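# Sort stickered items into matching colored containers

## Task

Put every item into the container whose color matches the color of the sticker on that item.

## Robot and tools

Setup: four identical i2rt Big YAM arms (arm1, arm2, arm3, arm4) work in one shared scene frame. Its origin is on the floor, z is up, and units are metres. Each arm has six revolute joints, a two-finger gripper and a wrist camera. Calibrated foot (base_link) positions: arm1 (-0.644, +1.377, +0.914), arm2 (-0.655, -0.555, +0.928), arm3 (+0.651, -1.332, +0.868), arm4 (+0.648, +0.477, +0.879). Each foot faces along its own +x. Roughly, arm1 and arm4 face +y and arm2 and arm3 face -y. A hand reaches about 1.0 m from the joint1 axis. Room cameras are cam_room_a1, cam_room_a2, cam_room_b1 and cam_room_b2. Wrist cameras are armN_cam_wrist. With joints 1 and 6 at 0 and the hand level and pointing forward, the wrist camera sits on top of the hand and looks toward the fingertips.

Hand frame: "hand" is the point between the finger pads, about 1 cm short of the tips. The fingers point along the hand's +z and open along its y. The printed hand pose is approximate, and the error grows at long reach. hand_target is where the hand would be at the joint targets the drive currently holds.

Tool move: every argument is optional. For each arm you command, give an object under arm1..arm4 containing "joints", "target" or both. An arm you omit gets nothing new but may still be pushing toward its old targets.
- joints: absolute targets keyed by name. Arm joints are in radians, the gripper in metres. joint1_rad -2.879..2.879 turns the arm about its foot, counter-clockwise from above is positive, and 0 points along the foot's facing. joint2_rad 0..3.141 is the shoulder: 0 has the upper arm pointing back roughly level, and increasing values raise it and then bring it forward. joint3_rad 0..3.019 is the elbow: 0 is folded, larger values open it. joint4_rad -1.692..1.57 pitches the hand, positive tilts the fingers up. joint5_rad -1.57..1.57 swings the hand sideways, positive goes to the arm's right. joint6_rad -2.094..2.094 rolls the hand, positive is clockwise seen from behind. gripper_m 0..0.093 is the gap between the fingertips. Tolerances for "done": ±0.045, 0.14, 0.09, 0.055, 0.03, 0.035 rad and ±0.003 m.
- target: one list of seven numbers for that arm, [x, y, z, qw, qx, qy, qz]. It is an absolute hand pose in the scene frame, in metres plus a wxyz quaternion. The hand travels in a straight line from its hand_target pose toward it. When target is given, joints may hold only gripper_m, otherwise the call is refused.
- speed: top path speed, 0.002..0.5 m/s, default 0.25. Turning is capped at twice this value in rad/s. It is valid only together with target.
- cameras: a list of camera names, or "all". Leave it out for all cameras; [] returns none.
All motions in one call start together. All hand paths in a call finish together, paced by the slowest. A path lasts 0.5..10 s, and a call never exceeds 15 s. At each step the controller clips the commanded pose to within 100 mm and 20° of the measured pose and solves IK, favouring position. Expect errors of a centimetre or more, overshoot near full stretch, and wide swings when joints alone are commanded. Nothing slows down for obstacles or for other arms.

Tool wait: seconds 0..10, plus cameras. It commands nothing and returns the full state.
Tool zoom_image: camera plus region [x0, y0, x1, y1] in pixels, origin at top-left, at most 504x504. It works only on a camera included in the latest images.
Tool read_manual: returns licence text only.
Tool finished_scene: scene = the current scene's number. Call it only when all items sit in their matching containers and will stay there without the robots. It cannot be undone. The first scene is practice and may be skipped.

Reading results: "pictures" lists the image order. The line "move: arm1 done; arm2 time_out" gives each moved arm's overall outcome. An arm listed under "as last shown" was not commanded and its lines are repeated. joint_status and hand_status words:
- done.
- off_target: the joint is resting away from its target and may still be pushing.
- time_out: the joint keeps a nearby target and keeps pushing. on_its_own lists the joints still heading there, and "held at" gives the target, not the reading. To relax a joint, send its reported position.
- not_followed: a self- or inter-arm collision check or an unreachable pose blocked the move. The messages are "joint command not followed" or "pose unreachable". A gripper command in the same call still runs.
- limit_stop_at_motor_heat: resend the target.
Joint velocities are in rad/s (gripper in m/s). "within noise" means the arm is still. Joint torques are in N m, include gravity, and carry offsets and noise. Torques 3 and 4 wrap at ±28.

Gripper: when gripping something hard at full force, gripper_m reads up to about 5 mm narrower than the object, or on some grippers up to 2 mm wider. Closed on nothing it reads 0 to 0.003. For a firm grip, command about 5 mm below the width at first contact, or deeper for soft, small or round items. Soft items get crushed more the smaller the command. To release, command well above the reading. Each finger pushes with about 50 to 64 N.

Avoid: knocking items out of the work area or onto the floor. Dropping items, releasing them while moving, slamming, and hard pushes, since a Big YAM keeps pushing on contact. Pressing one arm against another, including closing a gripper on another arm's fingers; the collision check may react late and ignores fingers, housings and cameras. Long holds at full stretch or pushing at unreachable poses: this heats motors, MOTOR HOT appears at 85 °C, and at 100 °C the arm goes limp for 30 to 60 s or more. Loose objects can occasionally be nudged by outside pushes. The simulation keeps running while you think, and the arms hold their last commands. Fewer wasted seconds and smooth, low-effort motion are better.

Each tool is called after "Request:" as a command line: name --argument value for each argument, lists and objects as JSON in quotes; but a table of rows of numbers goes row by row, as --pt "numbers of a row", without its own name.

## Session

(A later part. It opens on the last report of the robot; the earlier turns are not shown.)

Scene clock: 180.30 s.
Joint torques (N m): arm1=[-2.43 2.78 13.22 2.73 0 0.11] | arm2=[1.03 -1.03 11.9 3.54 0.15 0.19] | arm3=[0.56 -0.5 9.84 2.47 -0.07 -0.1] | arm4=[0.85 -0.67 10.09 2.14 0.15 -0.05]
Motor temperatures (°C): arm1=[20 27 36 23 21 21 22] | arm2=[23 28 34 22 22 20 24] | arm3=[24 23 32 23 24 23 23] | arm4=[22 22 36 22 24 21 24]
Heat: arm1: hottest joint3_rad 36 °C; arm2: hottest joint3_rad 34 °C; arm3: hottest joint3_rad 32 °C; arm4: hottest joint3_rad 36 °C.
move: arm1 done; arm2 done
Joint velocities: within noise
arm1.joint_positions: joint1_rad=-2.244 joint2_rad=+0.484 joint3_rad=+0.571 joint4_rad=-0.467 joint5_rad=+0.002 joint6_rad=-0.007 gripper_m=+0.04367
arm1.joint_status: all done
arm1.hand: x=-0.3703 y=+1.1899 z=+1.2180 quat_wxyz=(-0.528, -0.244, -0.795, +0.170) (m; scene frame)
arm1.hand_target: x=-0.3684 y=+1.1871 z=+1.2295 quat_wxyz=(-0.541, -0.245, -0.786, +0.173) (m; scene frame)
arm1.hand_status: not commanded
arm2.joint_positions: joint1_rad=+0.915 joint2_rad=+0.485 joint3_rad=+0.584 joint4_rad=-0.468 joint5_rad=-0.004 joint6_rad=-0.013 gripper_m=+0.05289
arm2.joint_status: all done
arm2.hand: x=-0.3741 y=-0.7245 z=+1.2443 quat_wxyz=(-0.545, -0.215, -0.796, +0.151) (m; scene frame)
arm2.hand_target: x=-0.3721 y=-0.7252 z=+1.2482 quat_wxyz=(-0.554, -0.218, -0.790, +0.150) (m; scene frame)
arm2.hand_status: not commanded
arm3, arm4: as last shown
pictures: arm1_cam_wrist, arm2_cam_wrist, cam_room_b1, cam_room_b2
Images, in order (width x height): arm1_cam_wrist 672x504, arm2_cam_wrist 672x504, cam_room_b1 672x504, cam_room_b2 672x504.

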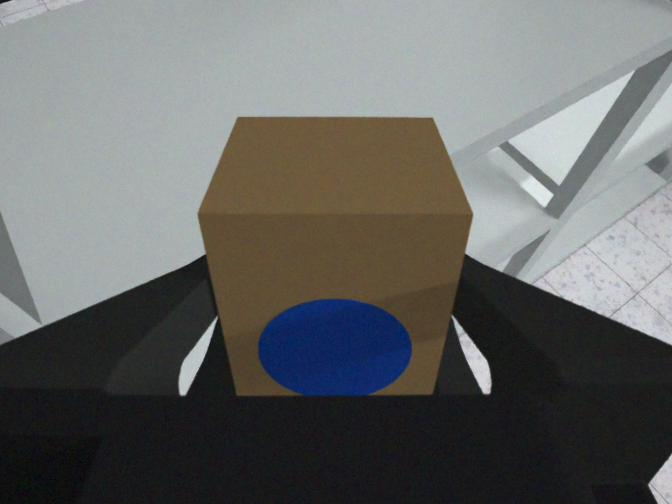

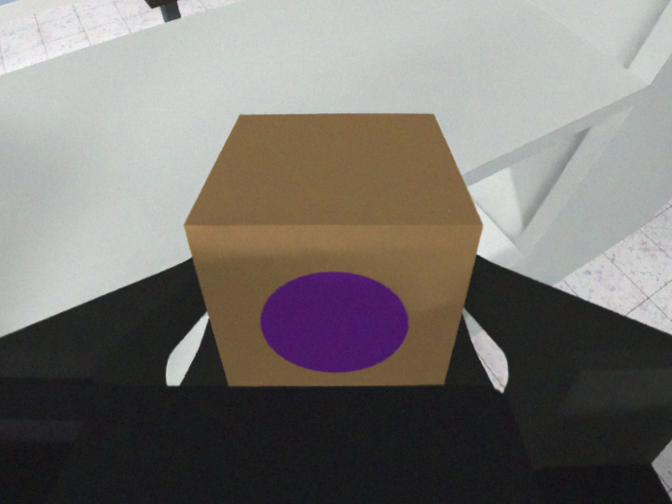

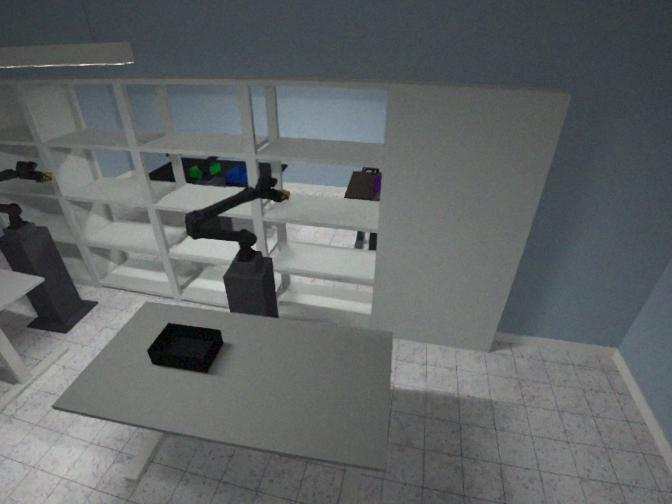

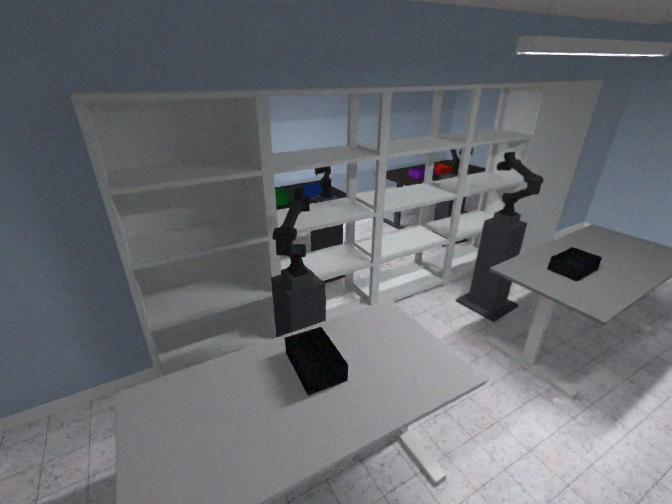

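Request:
move --arm1 '{"target": [0.018, 0.915, 1.09, 0.6746, 0.2120, 0.6746, -0.2120], "speed": 0.2}' --arm2 '{"target": [0.015, -0.954, 1.09, 0.6818, 0.1875, 0.6818, -0.1875], "speed": 0.2}' --cameras '["arm1_cam_wrist", "arm2_cam_wrist", "cam_room_a1", "cam_room_a2"]'

Scene clock: 195.13 s.
Joint torques (N m): arm1=[-2.84 -17.79 14.48 2.78 -0.04 0.11] | arm2=[1.2 -20.13 13.45 3.62 0.15 0.16] | arm3=[0.67 -0.67 9.81 2.45 -0.06 -0.1] | arm4=[0.91 -0.85 10.03 2.18 0.16 -0.06]
Motor temperatures (°C): arm1=[20 27 37 23 21 21 22] | arm2=[23 28 36 22 22 20 24] | arm3=[24 23 32 23 24 23 23] | arm4=[22 22 36 22 24 21 24]
Heat: arm1: hottest joint3_rad 37 °C; arm2: hottest joint3_rad 36 °C; arm3: hottest joint3_rad 32 °C; arm4: hottest joint3_rad 36 °C.
move: arm1 off_target; arm2 off_target
Joint velocities: within noise
arm1.joint_positions: joint1_rad=-2.244 joint2_rad=+2.069 joint3_rad=+1.314 joint4_rad=+0.692 joint5_rad=-0.001 joint6_rad=-0.002 gripper_m=+0.04367
arm1.joint_status: not commanded
arm1.hand: x=+0.0051 y=+0.9297 z=+1.0555 quat_wxyz=(-0.647, -0.215, -0.702, +0.205) (m; scene frame)
arm1.hand_target: x=+0.0153 y=+0.9168 z=+1.0903 quat_wxyz=(-0.675, -0.212, -0.675, +0.212) (m; scene frame)
arm1.hand_status: off_target (0.040 m and 4.5 deg from the pose sent, 0.493 m and 22.6 deg at the start)
arm2.joint_positions: joint1_rad=+0.915 joint2_rad=+2.048 joint3_rad=+1.226 joint4_rad=+0.758 joint5_rad=-0.002 joint6_rad=-0.013 gripper_m=+0.05288
arm2.joint_status: not commanded
arm2.hand: x=-0.0018 y=-0.9467 z=+1.0681 quat_wxyz=(-0.659, -0.190, -0.704, +0.184) (m; scene frame)
arm2.hand_target: x=+0.0131 y=-0.9527 z=+1.0901 quat_wxyz=(-0.682, -0.187, -0.682, +0.187) (m; scene frame)
arm2.hand_status: off_target (0.029 m and 3.7 deg from the pose sent, 0.477 m and 21.2 deg at the start)
arm3, arm4: as last shown
pictures: arm1_cam_wrist, arm2_cam_wrist, cam_room_a1, cam_room_a2
Images, in order (width x height): arm1_cam_wrist 672x504, arm2_cam_wrist 672x504, cam_room_a1 672x504, cam_room_a2 672x504.

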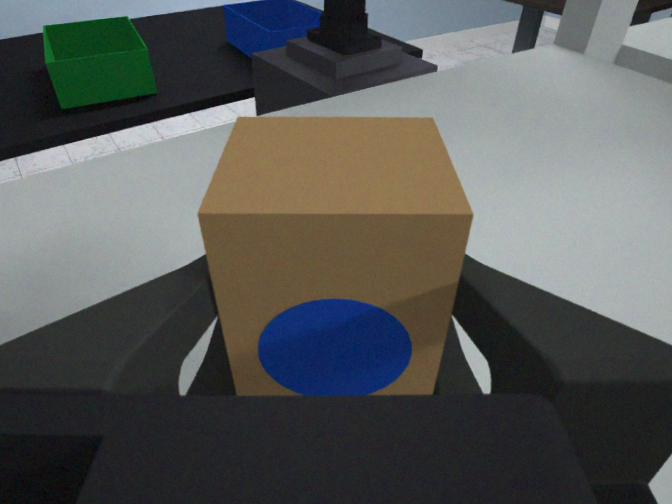

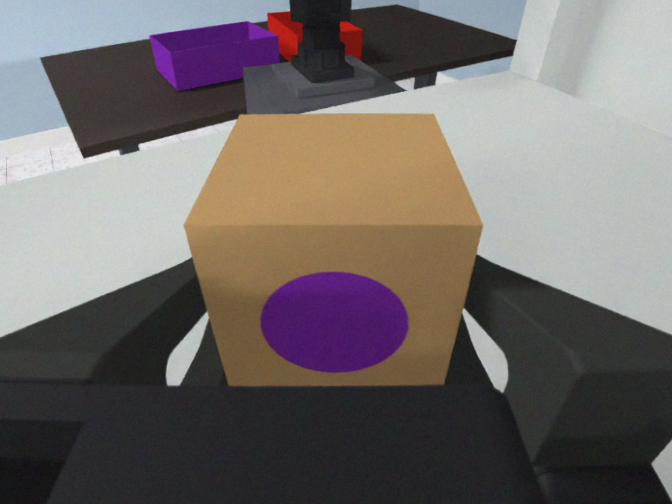

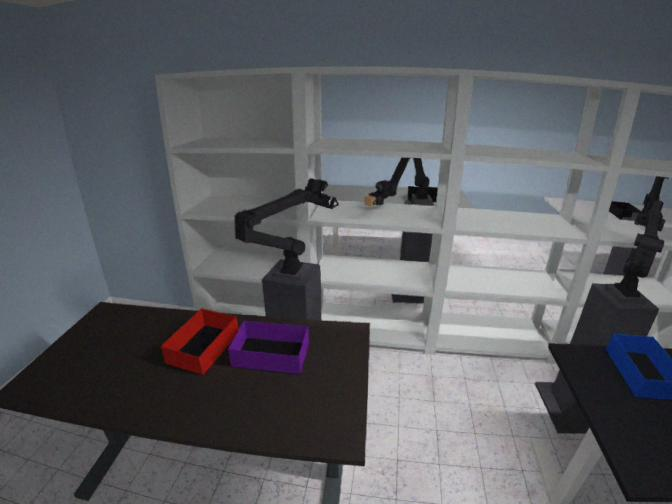

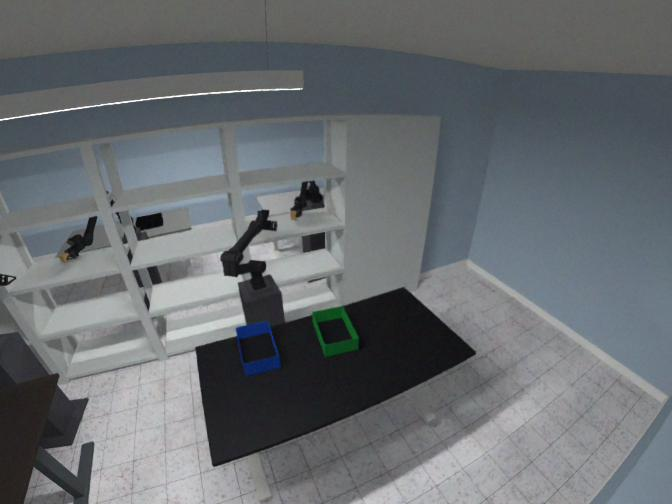

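Request:
move --arm1 '{"target": [0.015, 0.915, 1.055, 0.6862, 0.2083, 0.6627, -0.2157], "speed": 0.06}' --arm2 '{"target": [0.015, -0.954, 1.04, 0.6935, 0.1842, 0.6698, -0.1907], "speed": 0.06}' --cameras '["arm1_cam_wrist", "arm2_cam_wrist", "cam_room_b1", "cam_room_b2"]'

Scene clock: 202.73 s.
Joint torques (N m): arm1=[-2.43 -16.73 12.97 2.76 -0.06 0.09] | arm2=[1.03 -19.25 12.49 3.62 0.14 0.14] | arm3=[0.56 -0.62 9.81 2.41 -0.07 -0.1] | arm4=[0.97 -1.03 9.96 2.13 0.17 -0.05]
Motor temperatures (°C): arm1=[20 27 36 23 21 21 22] | arm2=[23 28 35 23 22 20 24] | arm3=[24 23 32 23 24 23 23] | arm4=[22 22 36 22 24 21 24]
Heat: arm1: hottest joint3_rad 36 °C; arm2: hottest joint3_rad 35 °C; arm3: hottest joint3_rad 32 °C; arm4: hottest joint3_rad 36 °C.
move: arm1 off_target; arm2 off_target
Joint velocities: within noise
arm1.joint_positions: joint1_rad=-2.244 joint2_rad=+2.138 joint3_rad=+1.314 joint4_rad=+0.809 joint5_rad=-0.003 joint6_rad=-0.002 gripper_m=+0.04367
arm1.joint_status: not commanded
arm1.hand: x=+0.0064 y=+0.9289 z=+1.0321 quat_wxyz=(-0.665, -0.210, -0.686, +0.210) (m; scene frame)
arm1.hand_target: x=+0.0133 y=+0.9161 z=+1.0551 quat_wxyz=(-0.686, -0.208, -0.663, +0.216) (m; scene frame)
arm1.hand_status: off_target (0.028 m and 3.7 deg from the pose sent, 0.018 m and 6.5 deg at the start)
arm2.joint_positions: joint1_rad=+0.915 joint2_rad=+2.147 joint3_rad=+1.231 joint4_rad=+0.906 joint5_rad=-0.002 joint6_rad=-0.011 gripper_m=+0.05288
arm2.joint_status: not commanded
arm2.hand: x=+0.0002 y=-0.9478 z=+1.0335 quat_wxyz=(-0.678, -0.186, -0.686, +0.189) (m; scene frame)
arm2.hand_target: x=+0.0139 y=-0.9531 z=+1.0403 quat_wxyz=(-0.693, -0.184, -0.670, +0.191) (m; scene frame)
arm2.hand_status: off_target (0.017 m and 2.6 deg from the pose sent, 0.034 m and 5.7 deg at the start)
arm3, arm4: as last shown
pictures: arm1_cam_wrist, arm2_cam_wrist, cam_room_b1, cam_room_b2
Images, in order (width x height): arm1_cam_wrist 672x504, arm2_cam_wrist 672x504, cam_room_b1 672x504, cam_room_b2 672x504.

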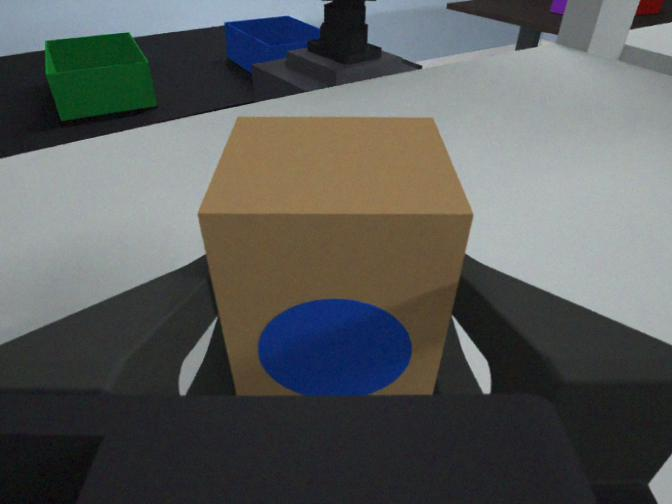

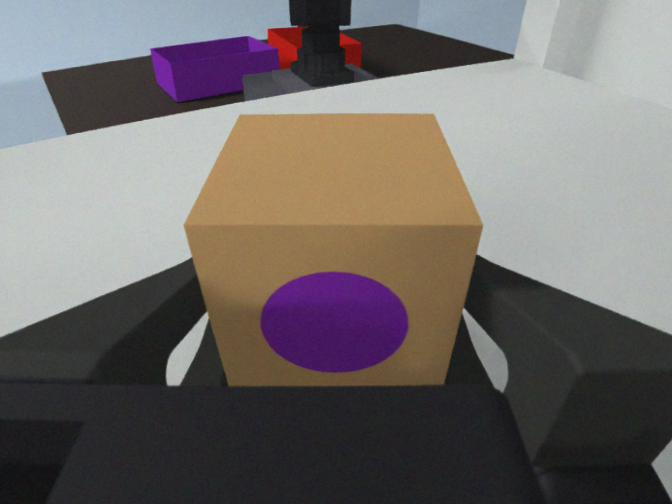

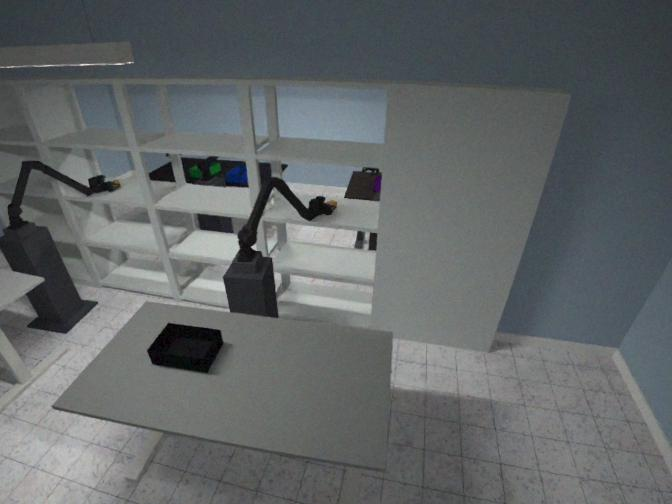

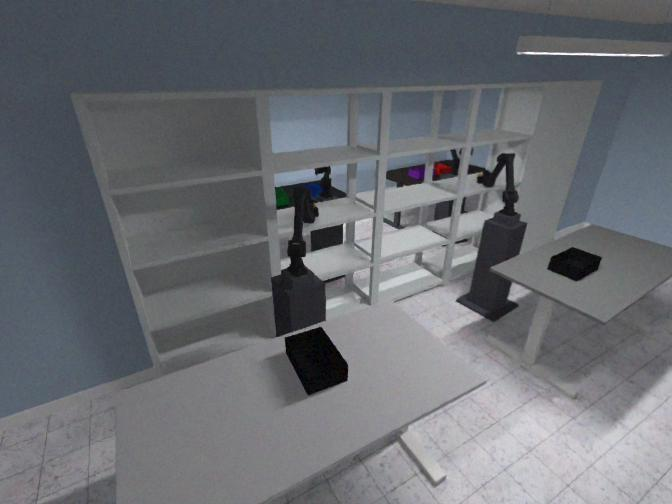

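Request:
move --arm1 '{"target": [0.015, 0.915, 1.037, 0.6862, 0.2083, 0.6627, -0.2157], "speed": 0.04}' --arm2 '{"target": [0.015, -0.954, 1.022, 0.6935, 0.1842, 0.6698, -0.1907], "speed": 0.04}' --cameras '[]'

Scene clock: 208.40 s.
Joint torques (N m): arm1=[-2.43 -16.21 12.79 2.56 -0.01 0.11] | arm2=[1.14 -18.02 11.69 3.08 0.14 0.11] | arm3=[0.5 -0.56 9.87 2.47 -0.09 -0.1] | arm4=[0.85 -0.67 9.91 2.15 0.16 -0.08]
Motor temperatures (°C): arm1=[20 27 36 23 21 21 22] | arm2=[23 28 35 23 22 20 24] | arm3=[24 23 32 23 24 23 23] | arm4=[22 22 36 22 24 21 24]
Heat: arm1: hottest joint3_rad 36 °C; arm2: hottest joint3_rad 35 °C; arm3: hottest joint3_rad 32 °C; arm4: hottest joint3_rad 36 °C.
move: arm1 off_target; arm2 off_target
Joint velocities: within noise
arm1.joint_positions: joint1_rad=-2.244 joint2_rad=+2.159 joint3_rad=+1.314 joint4_rad=+0.847 joint5_rad=-0.003 joint6_rad=+0.002 gripper_m=+0.04367
arm1.joint_status: not commanded
arm1.hand: x=+0.0063 y=+0.9291 z=+1.0247 quat_wxyz=(-0.671, -0.209, -0.680, +0.210) (m; scene frame)
arm1.hand_target: x=+0.0136 y=+0.9158 z=+1.0370 quat_wxyz=(-0.686, -0.208, -0.663, +0.216) (m; scene frame)
arm1.hand_status: off_target (0.021 m and 2.8 deg from the pose sent, 0.017 m and 3.7 deg at the start)
arm2.joint_positions: joint1_rad=+0.915 joint2_rad=+2.169 joint3_rad=+1.244 joint4_rad=+0.951 joint5_rad=-0.002 joint6_rad=-0.007 gripper_m=+0.05289
arm2.joint_status: not commanded
arm2.hand: x=+0.0031 y=-0.9495 z=+1.0346 quat_wxyz=(-0.690, -0.184, -0.673, +0.191) (m; scene frame)
arm2.hand_target: x=+0.0139 y=-0.9532 z=+1.0219 quat_wxyz=(-0.693, -0.184, -0.670, +0.191) (m; scene frame)
arm2.hand_status: off_target (0.018 m and 0.5 deg from the pose sent, 0.020 m and 2.6 deg at the start)
arm3, arm4: as last shown
pictures: none
No camera images: "cameras" was empty.

Request:
move --arm1 '{"target": [0.015, 0.915, 1.027, 0.6862, 0.2083, 0.6627, -0.2157], "speed": 0.03}' --arm2 '{"joints": {"gripper_m": 0.058}}' --cameras '["arm1_cam_wrist", "arm2_cam_wrist"]'

Scene clock: 215.47 s.
Joint torques (N m): arm1=[-2.61 -15.27 12.63 2.25 -0.04 -0.02] | arm2=[1.14 -18.26 11.49 3.07 0.11 0.11] | arm3=[0.62 -0.62 9.8 2.48 -0.07 -0.1] | arm4=[1.03 -0.85 9.94 2.25 0.14 -0.07]
Motor temperatures (°C): arm1=[20 27 35 23 21 21 22] | arm2=[23 28 35 23 22 20 24] | arm3=[24 23 32 23 24 23 23] | arm4=[22 22 36 22 24 21 24]
Heat: arm1: hottest joint3_rad 35 °C; arm2: hottest joint3_rad 35 °C; arm3: hottest joint3_rad 32 °C; arm4: hottest joint3_rad 36 °C.
move: arm1 off_target; arm2 done
Joint velocities: within noise
arm1.joint_positions: joint1_rad=-2.244 joint2_rad=+2.170 joint3_rad=+1.319 joint4_rad=+0.871 joint5_rad=-0.003 joint6_rad=+0.007 gripper_m=+0.04367
arm1.joint_status: not commanded
arm1.hand: x=+0.0076 y=+0.9282 z=+1.0254 quat_wxyz=(-0.677, -0.209, -0.673, +0.210) (m; scene frame)
arm1.hand_target: x=+0.0139 y=+0.9156 z=+1.0271 quat_wxyz=(-0.686, -0.208, -0.663, +0.216) (m; scene frame)
arm1.hand_status: off_target (0.015 m and 1.7 deg from the pose sent, 0.017 m and 2.8 deg at the start)
arm2.joint_positions: joint1_rad=+0.915 joint2_rad=+2.170 joint3_rad=+1.247 joint4_rad=+0.952 joint5_rad=-0.001 joint6_rad=-0.007 gripper_m=+0.05793
arm2.joint_status: all done
arm2.hand: x=+0.0036 y=-0.9499 z=+1.0349 quat_wxyz=(-0.691, -0.184, -0.672, +0.192) (m; scene frame)
arm2.hand_target: x=+0.0138 y=-0.9531 z=+1.0221 quat_wxyz=(-0.693, -0.184, -0.670, +0.191) (m; scene frame)
arm2.hand_status: not commanded
arm3, arm4: as last shown
pictures: arm1_cam_wrist, arm2_cam_wrist
Images, in order (width x height): arm1_cam_wrist 672x504, arm2_cam_wrist 672x504.

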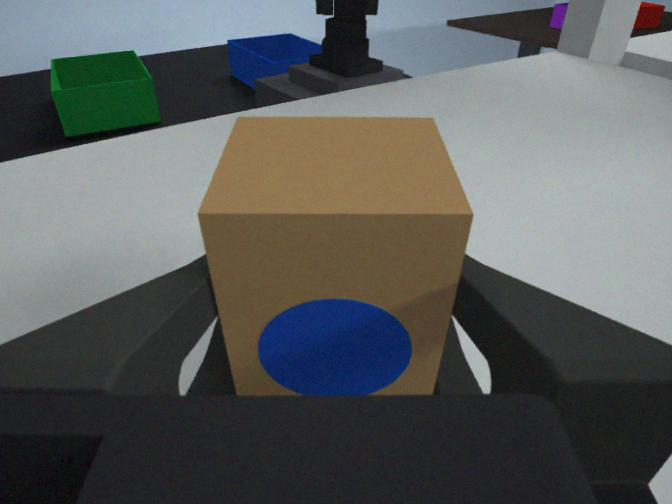

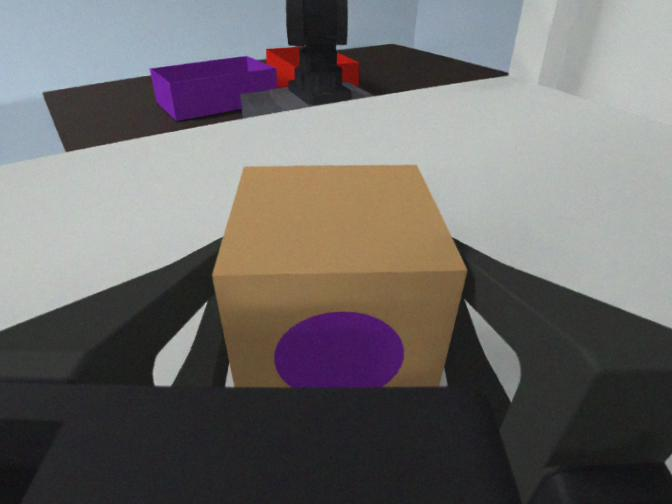

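Request:
move --arm1 '{"target": [0.015, 0.915, 1.015, 0.6746, 0.2120, 0.6746, -0.2120], "speed": 0.03}' --arm2 '{"joints": {"gripper_m": 0.09}}' --cameras '["arm1_cam_wrist", "arm2_cam_wrist"]'

Scene clock: 226.27 s.
Joint torques (N m): arm1=[-2.26 -14.8 12.62 1.32 0.02 -0.02] | arm2=[1.14 -18.2 11.28 3.11 0.02 0.09] | arm3=[0.56 -0.56 9.8 2.48 -0.07 -0.11] | arm4=[0.85 -1.26 10.07 2.06 0.15 -0.08]
Motor temperatures (°C): arm1=[20 27 35 23 21 21 22] | arm2=[23 28 35 23 22 20 24] | arm3=[24 23 32 23 24 23 23] | arm4=[22 22 36 22 24 21 24]
Heat: arm1: hottest joint3_rad 35 °C; arm2: hottest joint3_rad 35 °C; arm3: hottest joint3_rad 32 °C; arm4: hottest joint3_rad 36 °C.
move: arm1 off_target; arm2 done
Joint velocities: within noise
arm1.joint_positions: joint1_rad=-2.244 joint2_rad=+2.171 joint3_rad=+1.319 joint4_rad=+0.871 joint5_rad=-0.003 joint6_rad=+0.010 gripper_m=+0.04367
arm1.joint_status: not commanded
arm1.hand: x=+0.0076 y=+0.9282 z=+1.0248 quat_wxyz=(-0.677, -0.210, -0.673, +0.209) (m; scene frame)
arm1.hand_target: x=+0.0137 y=+0.9158 z=+1.0149 quat_wxyz=(-0.674, -0.212, -0.675, +0.212) (m; scene frame)
arm1.hand_status: off_target (0.018 m and 0.6 deg from the pose sent, 0.018 m and 0.6 deg at the start)
arm2.joint_positions: joint1_rad=+0.915 joint2_rad=+2.172 joint3_rad=+1.249 joint4_rad=+0.952 joint5_rad=+0.000 joint6_rad=-0.007 gripper_m=+0.08990
arm2.joint_status: all done
arm2.hand: x=+0.0041 y=-0.9505 z=+1.0350 quat_wxyz=(-0.691, -0.185, -0.672, +0.192) (m; scene frame)
arm2.hand_target: x=+0.0138 y=-0.9531 z=+1.0219 quat_wxyz=(-0.693, -0.184, -0.670, +0.191) (m; scene frame)
arm2.hand_status: not commanded
arm3, arm4: as last shown
pictures: arm1_cam_wrist, arm2_cam_wrist
Images, in order (width x height): arm1_cam_wrist 672x504, arm2_cam_wrist 672x504.

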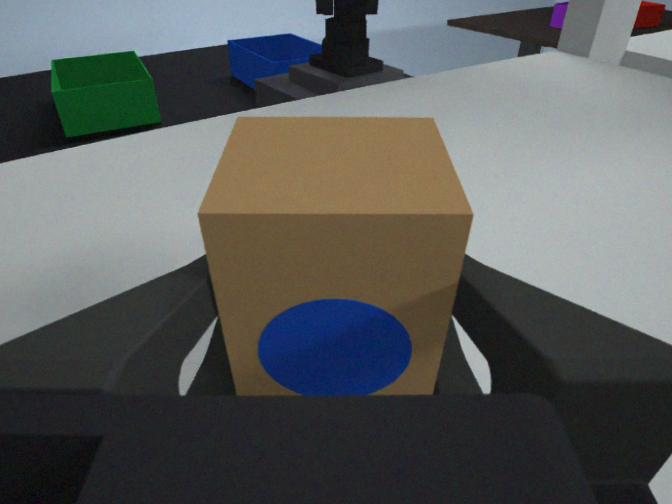

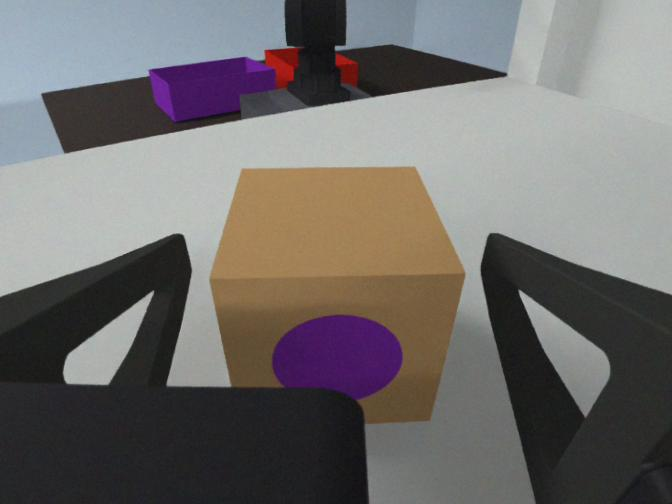

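Request:
move --arm1 '{"target": [0.012, 0.917, 1.0, 0.6628, 0.2157, 0.6862, -0.2083], "speed": 0.03}' --cameras '["arm1_cam_wrist"]'

Scene clock: 231.03 s.
Joint torques (N m): arm1=[-2.55 -14.1 11.18 0.92 0.04 -0.03] | arm2=[1.2 -18.32 11.3 3.11 0.03 0.1] | arm3=[0.5 -0.5 9.78 2.43 -0.08 -0.1] | arm4=[0.91 -1.08 10.04 2.13 0.16 -0.08]
Motor temperatures (°C): arm1=[20 27 35 23 21 21 22] | arm2=[23 28 35 23 22 20 24] | arm3=[24 23 32 23 24 23 23] | arm4=[22 22 36 22 24 21 24]
Heat: arm1: hottest joint3_rad 35 °C; arm2: hottest joint3_rad 35 °C; arm3: hottest joint3_rad 32 °C; arm4: hottest joint3_rad 36 °C.
move: arm1 off_target
Joint velocities: within noise
arm1.joint_positions: joint1_rad=-2.244 joint2_rad=+2.171 joint3_rad=+1.319 joint4_rad=+0.867 joint5_rad=-0.004 joint6_rad=+0.016 gripper_m=+0.04367
arm1.joint_status: not commanded
arm1.hand: x=+0.0076 y=+0.9283 z=+1.0239 quat_wxyz=(-0.677, -0.212, -0.674, +0.206) (m; scene frame)
arm1.hand_target: x=+0.0102 y=+0.9182 z=+1.0003 quat_wxyz=(-0.663, -0.216, -0.686, +0.208) (m; scene frame)
arm1.hand_status: off_target (0.027 m and 2.2 deg from the pose sent, 0.028 m and 2.3 deg at the start)
arm2: as last shown
arm3.joint_positions: joint1_rad=-1.977 joint2_rad=+0.489 joint3_rad=+0.584 joint4_rad=-0.460 joint5_rad=+0.002 joint6_rad=+0.005 gripper_m=+0.09402
arm3.joint_status: not commanded
arm3.hand: x=+0.3663 y=-1.1609 z=+1.1816 quat_wxyz=(+0.142, -0.796, +0.221, +0.545) (m; scene frame)
arm3.hand_target: x=+0.3672 y=-1.1580 z=+1.1847 quat_wxyz=(+0.147, -0.791, +0.221, +0.551) (m; scene frame)
arm3.hand_status: not commanded
arm4.joint_positions: joint1_rad=+0.904 joint2_rad=+0.492 joint3_rad=+0.576 joint4_rad=-0.463 joint5_rad=-0.002 joint6_rad=+0.012 gripper_m=+0.09402
arm4.joint_status: not commanded
arm4.hand: x=+0.3796 y=+0.6673 z=+1.1902 quat_wxyz=(-0.163, +0.787, -0.254, -0.538) (m; scene frame)
arm4.hand_target: x=+0.3790 y=+0.6677 z=+1.1998 quat_wxyz=(-0.170, +0.780, -0.247, -0.549) (m; scene frame)
arm4.hand_status: not commanded
pictures: arm1_cam_wrist
Images, in order (width x height): arm1_cam_wrist 672x504.

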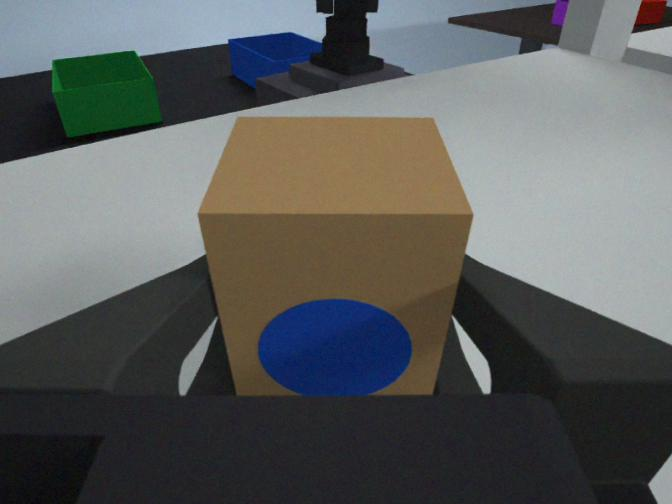

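Request:
move --arm1 '{"target": [0.0095, 0.921, 1.023, 0.6746, 0.2120, 0.6746, -0.2120], "speed": 0.05, "joints": {"gripper_m": 0.05}}' --cameras '["arm1_cam_wrist"]'

Request:
move --arm1 '{"joints": {"gripper_m": 0.085}}' --cameras '["arm1_cam_wrist"]'

Scene clock: 237.67 s.
Joint torques (N m): arm1=[-2.26 -17.03 10.22 1.48 0.08 -0.09] | arm2=[1.08 -18.37 11.32 3.12 0.03 0.1] | arm3=[0.67 -0.62 9.8 2.45 -0.07 -0.1] | arm4=[0.97 -1.03 10.03 2.07 0.14 -0.06]
Motor temperatures (°C): arm1=[20 27 35 23 21 21 22] | arm2=[23 28 34 23 22 20 23] | arm3=[24 23 32 23 24 23 23] | arm4=[22 22 37 22 24 21 24]
Heat: arm1: hottest joint3_rad 35 °C; arm2: hottest joint3_rad 34 °C; arm3: hottest joint3_rad 32 °C; arm4: hottest joint3_rad 37 °C.
move: arm1 done
Joint velocities: within noise
arm1.joint_positions: joint1_rad=-2.247 joint2_rad=+2.171 joint3_rad=+1.319 joint4_rad=+0.867 joint5_rad=-0.003 joint6_rad=+0.017 gripper_m=+0.04996
arm1.joint_status: all done
arm1.hand: x=+0.0065 y=+0.9267 z=+1.0239 quat_wxyz=(-0.677, -0.213, -0.674, +0.207) (m; scene frame)
arm1.hand_target: x=+0.0094 y=+0.9212 z=+1.0230 quat_wxyz=(-0.675, -0.212, -0.675, +0.212) (m; scene frame)
arm1.hand_status: done (0.007 m and 0.6 deg from the pose sent, 0.008 m and 0.7 deg at the start)
arm2, arm3, arm4: as last shown
pictures: arm1_cam_wrist
Images, in order (width x height): arm1_cam_wrist 672x504.

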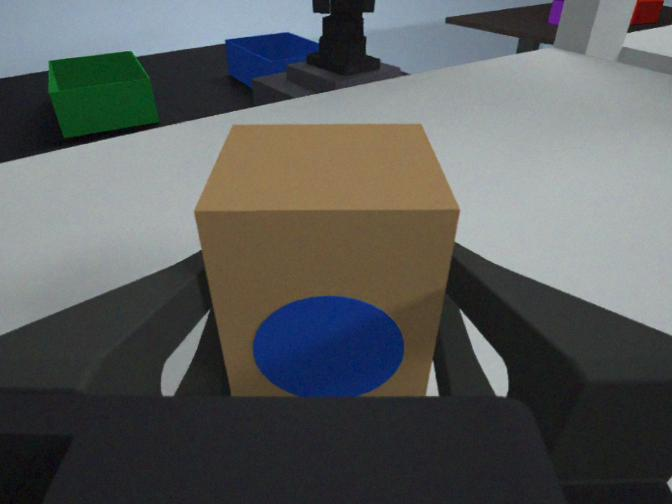

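Scene clock: 238.23 s.
Joint torques (N m): arm1=[-1.61 -17.38 10.19 1.39 -0.12 -0.09] | arm2=[1.03 -18.2 11.29 3.11 0.03 0.11] | arm3=[0.62 -0.56 9.85 2.43 -0.07 -0.11] | arm4=[0.97 -0.62 10.03 2.15 0.17 -0.08]
Motor temperatures (°C): arm1=[20 27 35 23 21 21 22] | arm2=[23 28 34 23 22 20 23] | arm3=[24 23 32 23 24 23 23] | arm4=[22 22 37 22 24 21 24]
Heat: arm1: hottest joint3_rad 35 °C; arm2: hottest joint3_rad 34 °C; arm3: hottest joint3_rad 32 °C; arm4: hottest joint3_rad 37 °C.
move: arm1 done
Joint velocities: within noise
arm1.joint_positions: joint1_rad=-2.257 joint2_rad=+2.171 joint3_rad=+1.319 joint4_rad=+0.867 joint5_rad=+0.001 joint6_rad=+0.017 gripper_m=+0.08492
arm1.joint_status: all done
arm1.hand: x=+0.0014 y=+0.9195 z=+1.0239 quat_wxyz=(-0.675, -0.219, -0.672, +0.212) (m; scene frame)
arm1.hand_target: x=+0.0094 y=+0.9213 z=+1.0230 quat_wxyz=(-0.675, -0.212, -0.675, +0.212) (m; scene frame)
arm1.hand_status: not commanded
arm2, arm3, arm4: as last shown
pictures: arm1_cam_wrist
Images, in order (width x height): arm1_cam_wrist 672x504.

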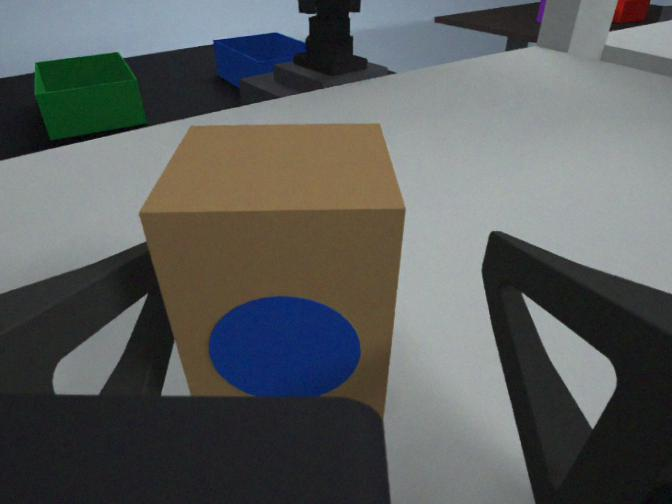

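Request:
move --arm1 '{"joints": {"joint1_rad": -2.234}}' --cameras '["arm1_cam_wrist"]'

Scene clock: 245.63 s.
Joint torques (N m): arm1=[0.44 -17.55 10.21 1.51 -0.09 -0.07] | arm2=[1.03 -18.32 11.29 3.11 0.03 0.1] | arm3=[0.62 -0.62 9.77 2.44 -0.07 -0.11] | arm4=[0.79 -0.73 10.02 2.1 0.18 -0.07]
Motor temperatures (°C): arm1=[20 27 35 23 21 21 22] | arm2=[23 28 34 23 22 20 23] | arm3=[24 23 32 23 24 23 23] | arm4=[22 22 37 22 24 21 24]
Heat: arm1: hottest joint3_rad 35 °C; arm2: hottest joint3_rad 34 °C; arm3: hottest joint3_rad 32 °C; arm4: hottest joint3_rad 37 °C.
move: arm1 done
Joint velocities: within noise
arm1.joint_positions: joint1_rad=-2.257 joint2_rad=+2.171 joint3_rad=+1.319 joint4_rad=+0.867 joint5_rad=+0.001 joint6_rad=+0.017 gripper_m=+0.08492
arm1.joint_status: all done
arm1.hand: x=+0.0014 y=+0.9195 z=+1.0239 quat_wxyz=(-0.675, -0.219, -0.672, +0.212) (m; scene frame)
arm1.hand_target: x=+0.0165 y=+0.9316 z=+1.0230 quat_wxyz=(-0.676, -0.207, -0.676, +0.206) (m; scene frame)
arm1.hand_status: not commanded
arm2, arm3, arm4: as last shown
pictures: arm1_cam_wrist
Images, in order (width x height): arm1_cam_wrist 672x504.

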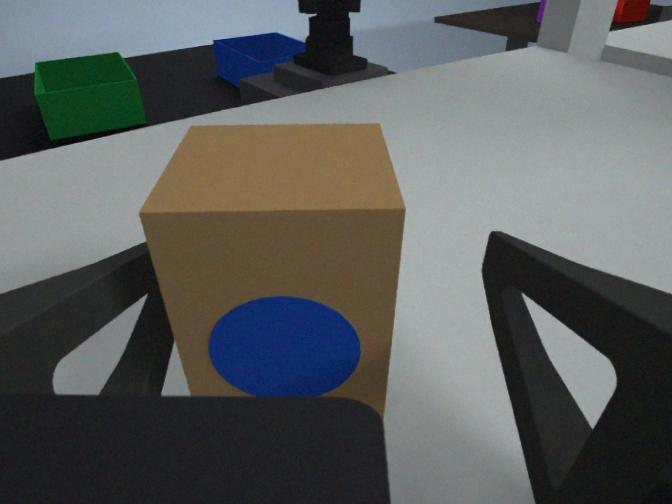

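Request:
move --arm1 '{"target": [-0.15, 1.036, 1.028, 0.6746, 0.2120, 0.6746, -0.2120], "speed": 0.12}' --arm2 '{"target": [-0.1737, -0.8413, 1.03, 0.6935, 0.1842, 0.6698, -0.1907], "speed": 0.12}' --cameras '["arm1_cam_wrist", "arm2_cam_wrist"]'

Scene clock: 256.70 s.
Joint torques (N m): arm1=[-1.49 -13.1 5.03 2.45 0.06 -0.06] | arm2=[1.2 -15.09 3.62 3.08 0.05 0.06] | arm3=[0.44 -0.56 9.81 2.45 -0.08 -0.1] | arm4=[1.14 -1.26 10 2.13 0.16 -0.06]
Motor temperatures (°C): arm1=[20 27 34 23 21 21 22] | arm2=[23 28 33 23 22 20 23] | arm3=[24 23 32 23 24 23 23] | arm4=[22 22 37 22 24 21 24]
Heat: arm1: hottest joint3_rad 34 °C; arm2: hottest joint3_rad 33 °C; arm3: hottest joint3_rad 32 °C; arm4: hottest joint3_rad 37 °C.
move: arm1 done; arm2 done
Joint velocities: within noise
arm1.joint_positions: joint1_rad=-2.247 joint2_rad=+1.891 joint3_rad=+0.723 joint4_rad=+1.166 joint5_rad=+0.004 joint6_rad=+0.017 gripper_m=+0.08494
arm1.joint_status: not commanded
arm1.hand: x=-0.1490 y=+1.0326 z=+1.0220 quat_wxyz=(-0.670, -0.218, -0.679, +0.208) (m; scene frame)
arm1.hand_target: x=-0.1500 y=+1.0359 z=+1.0279 quat_wxyz=(-0.674, -0.212, -0.675, +0.212) (m; scene frame)
arm1.hand_status: done (0.007 m and 1.1 deg from the pose sent, 0.191 m and 0.8 deg at the start)
arm2.joint_positions: joint1_rad=+0.915 joint2_rad=+1.923 joint3_rad=+0.627 joint4_rad=+1.333 joint5_rad=+0.001 joint6_rad=-0.003 gripper_m=+0.08990
arm2.joint_status: not commanded
arm2.hand: x=-0.1702 y=-0.8465 z=+1.0318 quat_wxyz=(-0.694, -0.185, -0.669, +0.192) (m; scene frame)
arm2.hand_target: x=-0.1736 y=-0.8413 z=+1.0301 quat_wxyz=(-0.694, -0.184, -0.670, +0.191) (m; scene frame)
arm2.hand_status: done (0.007 m and 0.2 deg from the pose sent, 0.209 m and 0.4 deg at the start)
arm3, arm4: as last shown
pictures: arm1_cam_wrist, arm2_cam_wrist
Images, in order (width x height): arm1_cam_wrist 672x504, arm2_cam_wrist 672x504.

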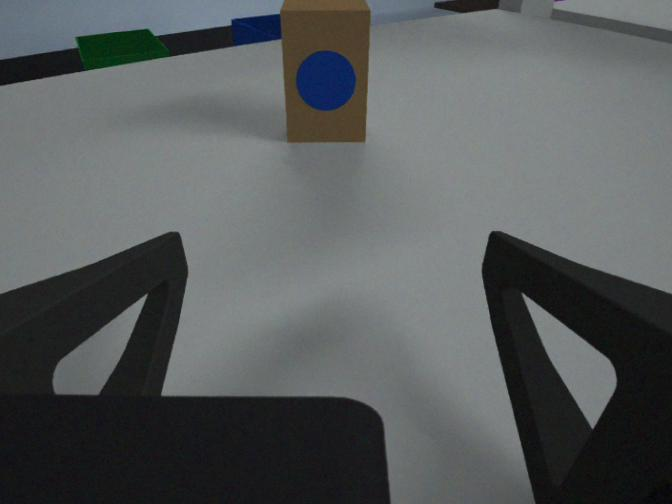

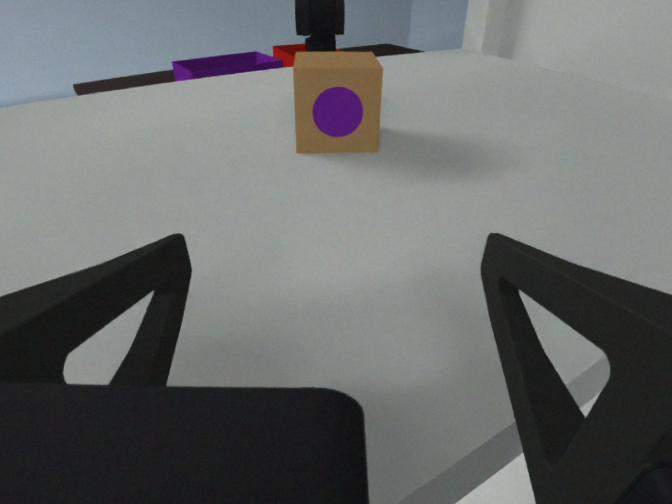

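Request:
move --arm1 '{"target": [-0.349, 1.170, 1.20, 0.5472, 0.2457, 0.7815, -0.1720], "speed": 0.25}' --arm2 '{"target": [-0.346, -0.739, 1.20, 0.5531, 0.2172, 0.7899, -0.1521], "speed": 0.25}' --arm3 '{"target": [0.135, -1.0257, 1.06, 0.1771, -0.7166, 0.1967, 0.6452], "speed": 0.2}' --arm4 '{"target": [0.1326, 0.8393, 1.06, 0.2017, -0.7086, 0.2241, 0.6380], "speed": 0.2}' --cameras '["arm3_cam_wrist", "arm4_cam_wrist"]'

Scene clock: 285.50 s.
Joint torques (N m): arm1=[-2.49 0.62 18.17 1.44 -0.04 -0.05] | arm2=[1.61 -2.37 17.25 1.89 0.16 0.1] | arm3=[1.38 -13.63 10.11 2.62 0.11 -0.14] | arm4=[1.08 -14.21 9.18 2.21 0.22 -0.09]
Motor temperatures (°C): arm1=[20 27 33 23 21 21 22] | arm2=[23 27 31 23 22 20 23] | arm3=[24 23 32 23 24 23 23] | arm4=[22 22 37 22 24 21 24]
Heat: arm1: hottest joint3_rad 33 °C; arm2: hottest joint3_rad 31 °C; arm3: hottest joint3_rad 32 °C; arm4: hottest joint3_rad 37 °C.
move: arm1 off_target; arm2 off_target; arm3 off_target; arm4 off_target
Joint velocities: within noise
arm1.joint_positions: joint1_rad=-2.253 joint2_rad=+0.572 joint3_rad=+0.448 joint4_rad=-0.268 joint5_rad=-0.014 joint6_rad=+0.010 gripper_m=+0.08494
arm1.joint_status: not commanded
arm1.hand: x=-0.3554 y=+1.1788 z=+1.1602 quat_wxyz=(-0.526, -0.251, -0.797, +0.160) (m; scene frame)
arm1.hand_target: x=-0.3509 y=+1.1716 z=+1.1997 quat_wxyz=(-0.548, -0.246, -0.781, +0.172) (m; scene frame)
arm1.hand_status: off_target (0.041 m and 3.3 deg from the pose sent, 0.301 m and 19.1 deg at the start)
arm2.joint_positions: joint1_rad=+0.915 joint2_rad=+0.598 joint3_rad=+0.418 joint4_rad=-0.217 joint5_rad=+0.005 joint6_rad=-0.003 gripper_m=+0.08990
arm2.joint_status: not commanded
arm2.hand: x=-0.3560 y=-0.7366 z=+1.1644 quat_wxyz=(-0.533, -0.223, -0.802, +0.149) (m; scene frame)
arm2.hand_target: x=-0.3478 y=-0.7381 z=+1.1998 quat_wxyz=(-0.554, -0.217, -0.790, +0.152) (m; scene frame)
arm2.hand_status: off_target (0.037 m and 2.8 deg from the pose sent, 0.266 m and 22.1 deg at the start)
arm3.joint_positions: joint1_rad=-1.977 joint2_rad=+1.596 joint3_rad=+0.708 joint4_rad=+0.731 joint5_rad=+0.006 joint6_rad=-0.003 gripper_m=+0.09402
arm3.joint_status: not commanded
arm3.hand: x=+0.1473 y=-1.0346 z=+1.0355 quat_wxyz=(+0.167, -0.735, +0.203, +0.625) (m; scene frame)
arm3.hand_target: x=+0.1362 y=-1.0265 z=+1.0601 quat_wxyz=(+0.177, -0.717, +0.197, +0.645) (m; scene frame)
arm3.hand_status: off_target (0.029 m and 3.5 deg from the pose sent, 0.294 m and 15.4 deg at the start)
arm4.joint_positions: joint1_rad=+0.904 joint2_rad=+1.691 joint3_rad=+0.792 joint4_rad=+0.740 joint5_rad=+0.001 joint6_rad=+0.009 gripper_m=+0.09402
arm4.joint_status: not commanded
arm4.hand: x=+0.1451 y=+0.8312 z=+1.0406 quat_wxyz=(-0.191, +0.723, -0.234, -0.621) (m; scene frame)
arm4.hand_target: x=+0.1335 y=+0.8385 z=+1.0602 quat_wxyz=(-0.202, +0.709, -0.224, -0.638) (m; scene frame)
arm4.hand_status: off_target (0.024 m and 3.1 deg from the pose sent, 0.328 m and 15.6 deg at the start)
pictures: arm3_cam_wrist, arm4_cam_wrist
Images, in order (width x height): arm3_cam_wrist 672x504, arm4_cam_wrist 672x504.

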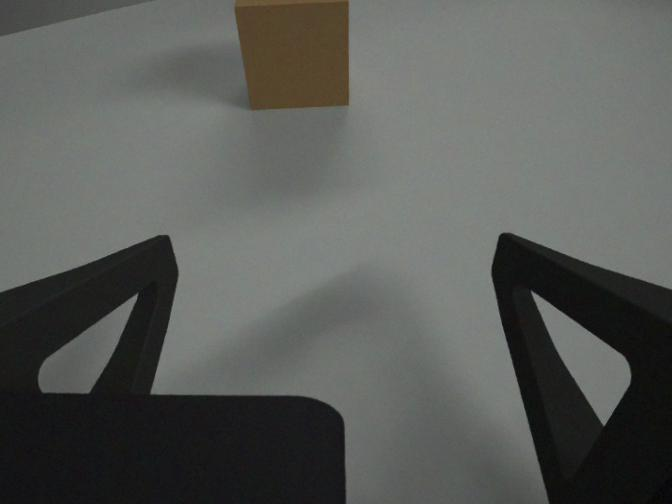

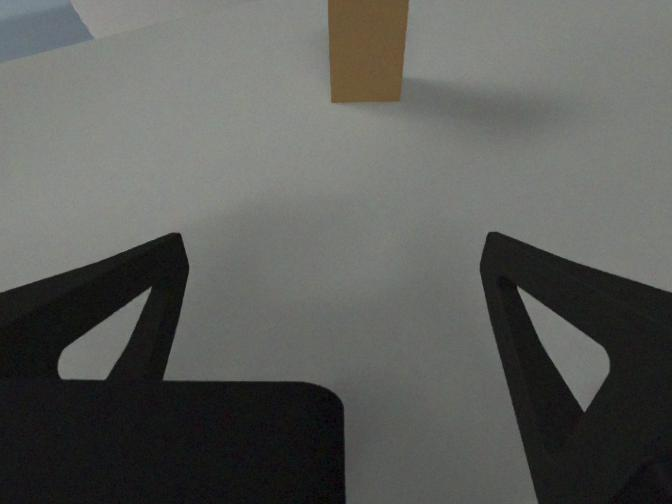

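Request:
zoom_image --camera "arm3_cam_wrist" --region '[220, 0, 370, 120]'

Request:
zoom_image --camera "arm4_cam_wrist" --region '[300, 0, 450, 120]'

Scaled by 3.360.

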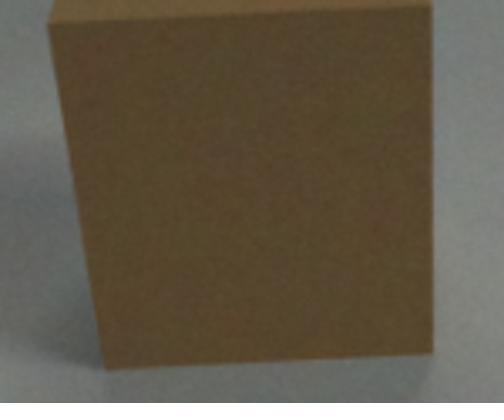

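Scaled by 3.360.

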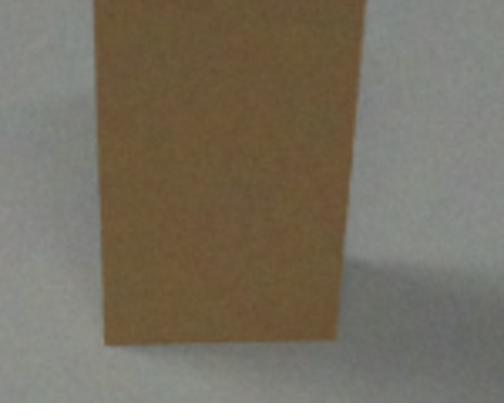

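Request:
move --arm3 '{"target": [0.0596, -0.989, 1.052, 0.1462, -0.7198, 0.1596, 0.6596], "speed": 0.12}' --arm4 '{"target": [0.0537, 0.9176, 1.05, 0.2003, -0.7041, 0.2186, 0.6452], "speed": 0.12}' --cameras '["arm3_cam_wrist", "arm4_cam_wrist"]'

Scene clock: 340.30 s.
Joint torques (N m): arm1=[-2.9 1.08 18.26 1.25 -0.04 -0.05] | arm2=[1.55 -2.26 17.29 1.89 0.16 0.1] | arm3=[0.56 -16.09 10.52 1.58 -0.11 -0.14] | arm4=[0.62 -17.49 9.96 1.14 -0.07 -0.11]
Motor temperatures (°C): arm1=[20 25 45 23 21 21 22] | arm2=[23 26 40 22 22 20 23] | arm3=[24 24 32 24 24 23 23] | arm4=[22 23 40 22 24 21 24]
Heat: arm1: hottest joint3_rad 45 °C; arm2: hottest joint3_rad 40 °C; arm3: hottest joint3_rad 32 °C; arm4: hottest joint3_rad 40 °C.
move: arm3 off_target; arm4 off_target
Joint velocities: within noise
arm1.joint_positions: joint1_rad=-2.253 joint2_rad=+0.572 joint3_rad=+0.448 joint4_rad=-0.268 joint5_rad=-0.014 joint6_rad=+0.009 gripper_m=+0.08494
arm1.joint_status: not commanded
arm1.hand: x=-0.3554 y=+1.1788 z=+1.1602 quat_wxyz=(-0.526, -0.250, -0.797, +0.161) (m; scene frame)
arm1.hand_target: x=-0.3509 y=+1.1715 z=+1.1998 quat_wxyz=(-0.548, -0.246, -0.781, +0.172) (m; scene frame)
arm1.hand_status: not commanded
arm2.joint_positions: joint1_rad=+0.916 joint2_rad=+0.598 joint3_rad=+0.418 joint4_rad=-0.217 joint5_rad=+0.005 joint6_rad=-0.003 gripper_m=+0.08990
arm2.joint_status: not commanded
arm2.hand: x=-0.3559 y=-0.7364 z=+1.1643 quat_wxyz=(-0.533, -0.223, -0.803, +0.149) (m; scene frame)
arm2.hand_target: x=-0.3478 y=-0.7380 z=+1.1997 quat_wxyz=(-0.553, -0.217, -0.790, +0.152) (m; scene frame)
arm2.hand_status: not commanded
arm3.joint_positions: joint1_rad=-1.985 joint2_rad=+1.780 joint3_rad=+0.947 joint4_rad=+0.729 joint5_rad=-0.109 joint6_rad=-0.013 gripper_m=+0.09402
arm3.joint_status: not commanded
arm3.hand: x=+0.0672 y=-1.0044 z=+1.0413 quat_wxyz=(+0.137, -0.727, +0.160, +0.653) (m; scene frame)
arm3.hand_target: x=+0.0606 y=-0.9894 z=+1.0523 quat_wxyz=(+0.146, -0.720, +0.160, +0.660) (m; scene frame)
arm3.hand_status: off_target (0.020 m and 1.5 deg from the pose sent, 0.100 m and 7.1 deg at the start)
arm4.joint_positions: joint1_rad=+0.875 joint2_rad=+1.915 joint3_rad=+1.121 joint4_rad=+0.698 joint5_rad=-0.039 joint6_rad=+0.005 gripper_m=+0.09402
arm4.joint_status: not commanded
arm4.hand: x=+0.0623 y=+0.9063 z=+1.0483 quat_wxyz=(-0.194, +0.705, -0.223, -0.645) (m; scene frame)
arm4.hand_target: x=+0.0543 y=+0.9170 z=+1.0499 quat_wxyz=(-0.200, +0.704, -0.219, -0.645) (m; scene frame)
arm4.hand_status: off_target (0.014 m and 0.9 deg from the pose sent, 0.126 m and 4.1 deg at the start)
pictures: arm3_cam_wrist, arm4_cam_wrist
Images, in order (width x height): arm3_cam_wrist 672x504, arm4_cam_wrist 672x504.

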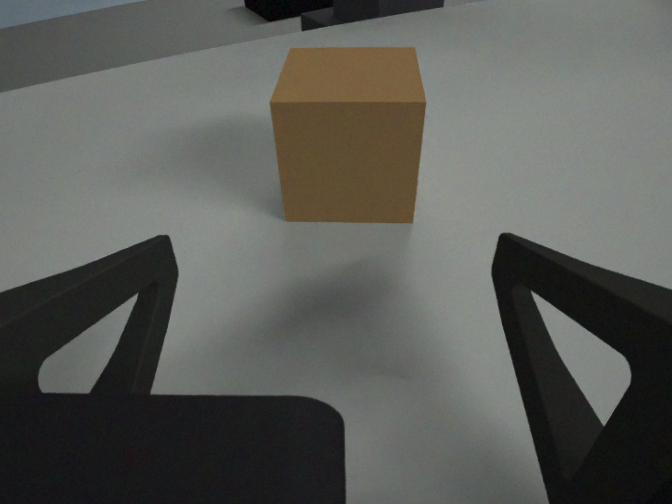

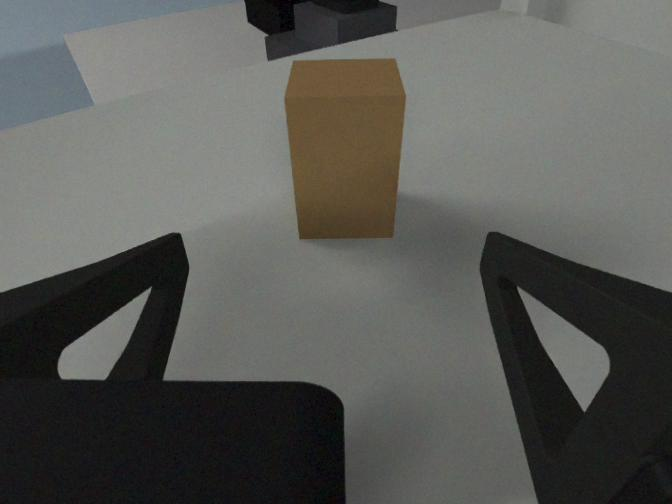

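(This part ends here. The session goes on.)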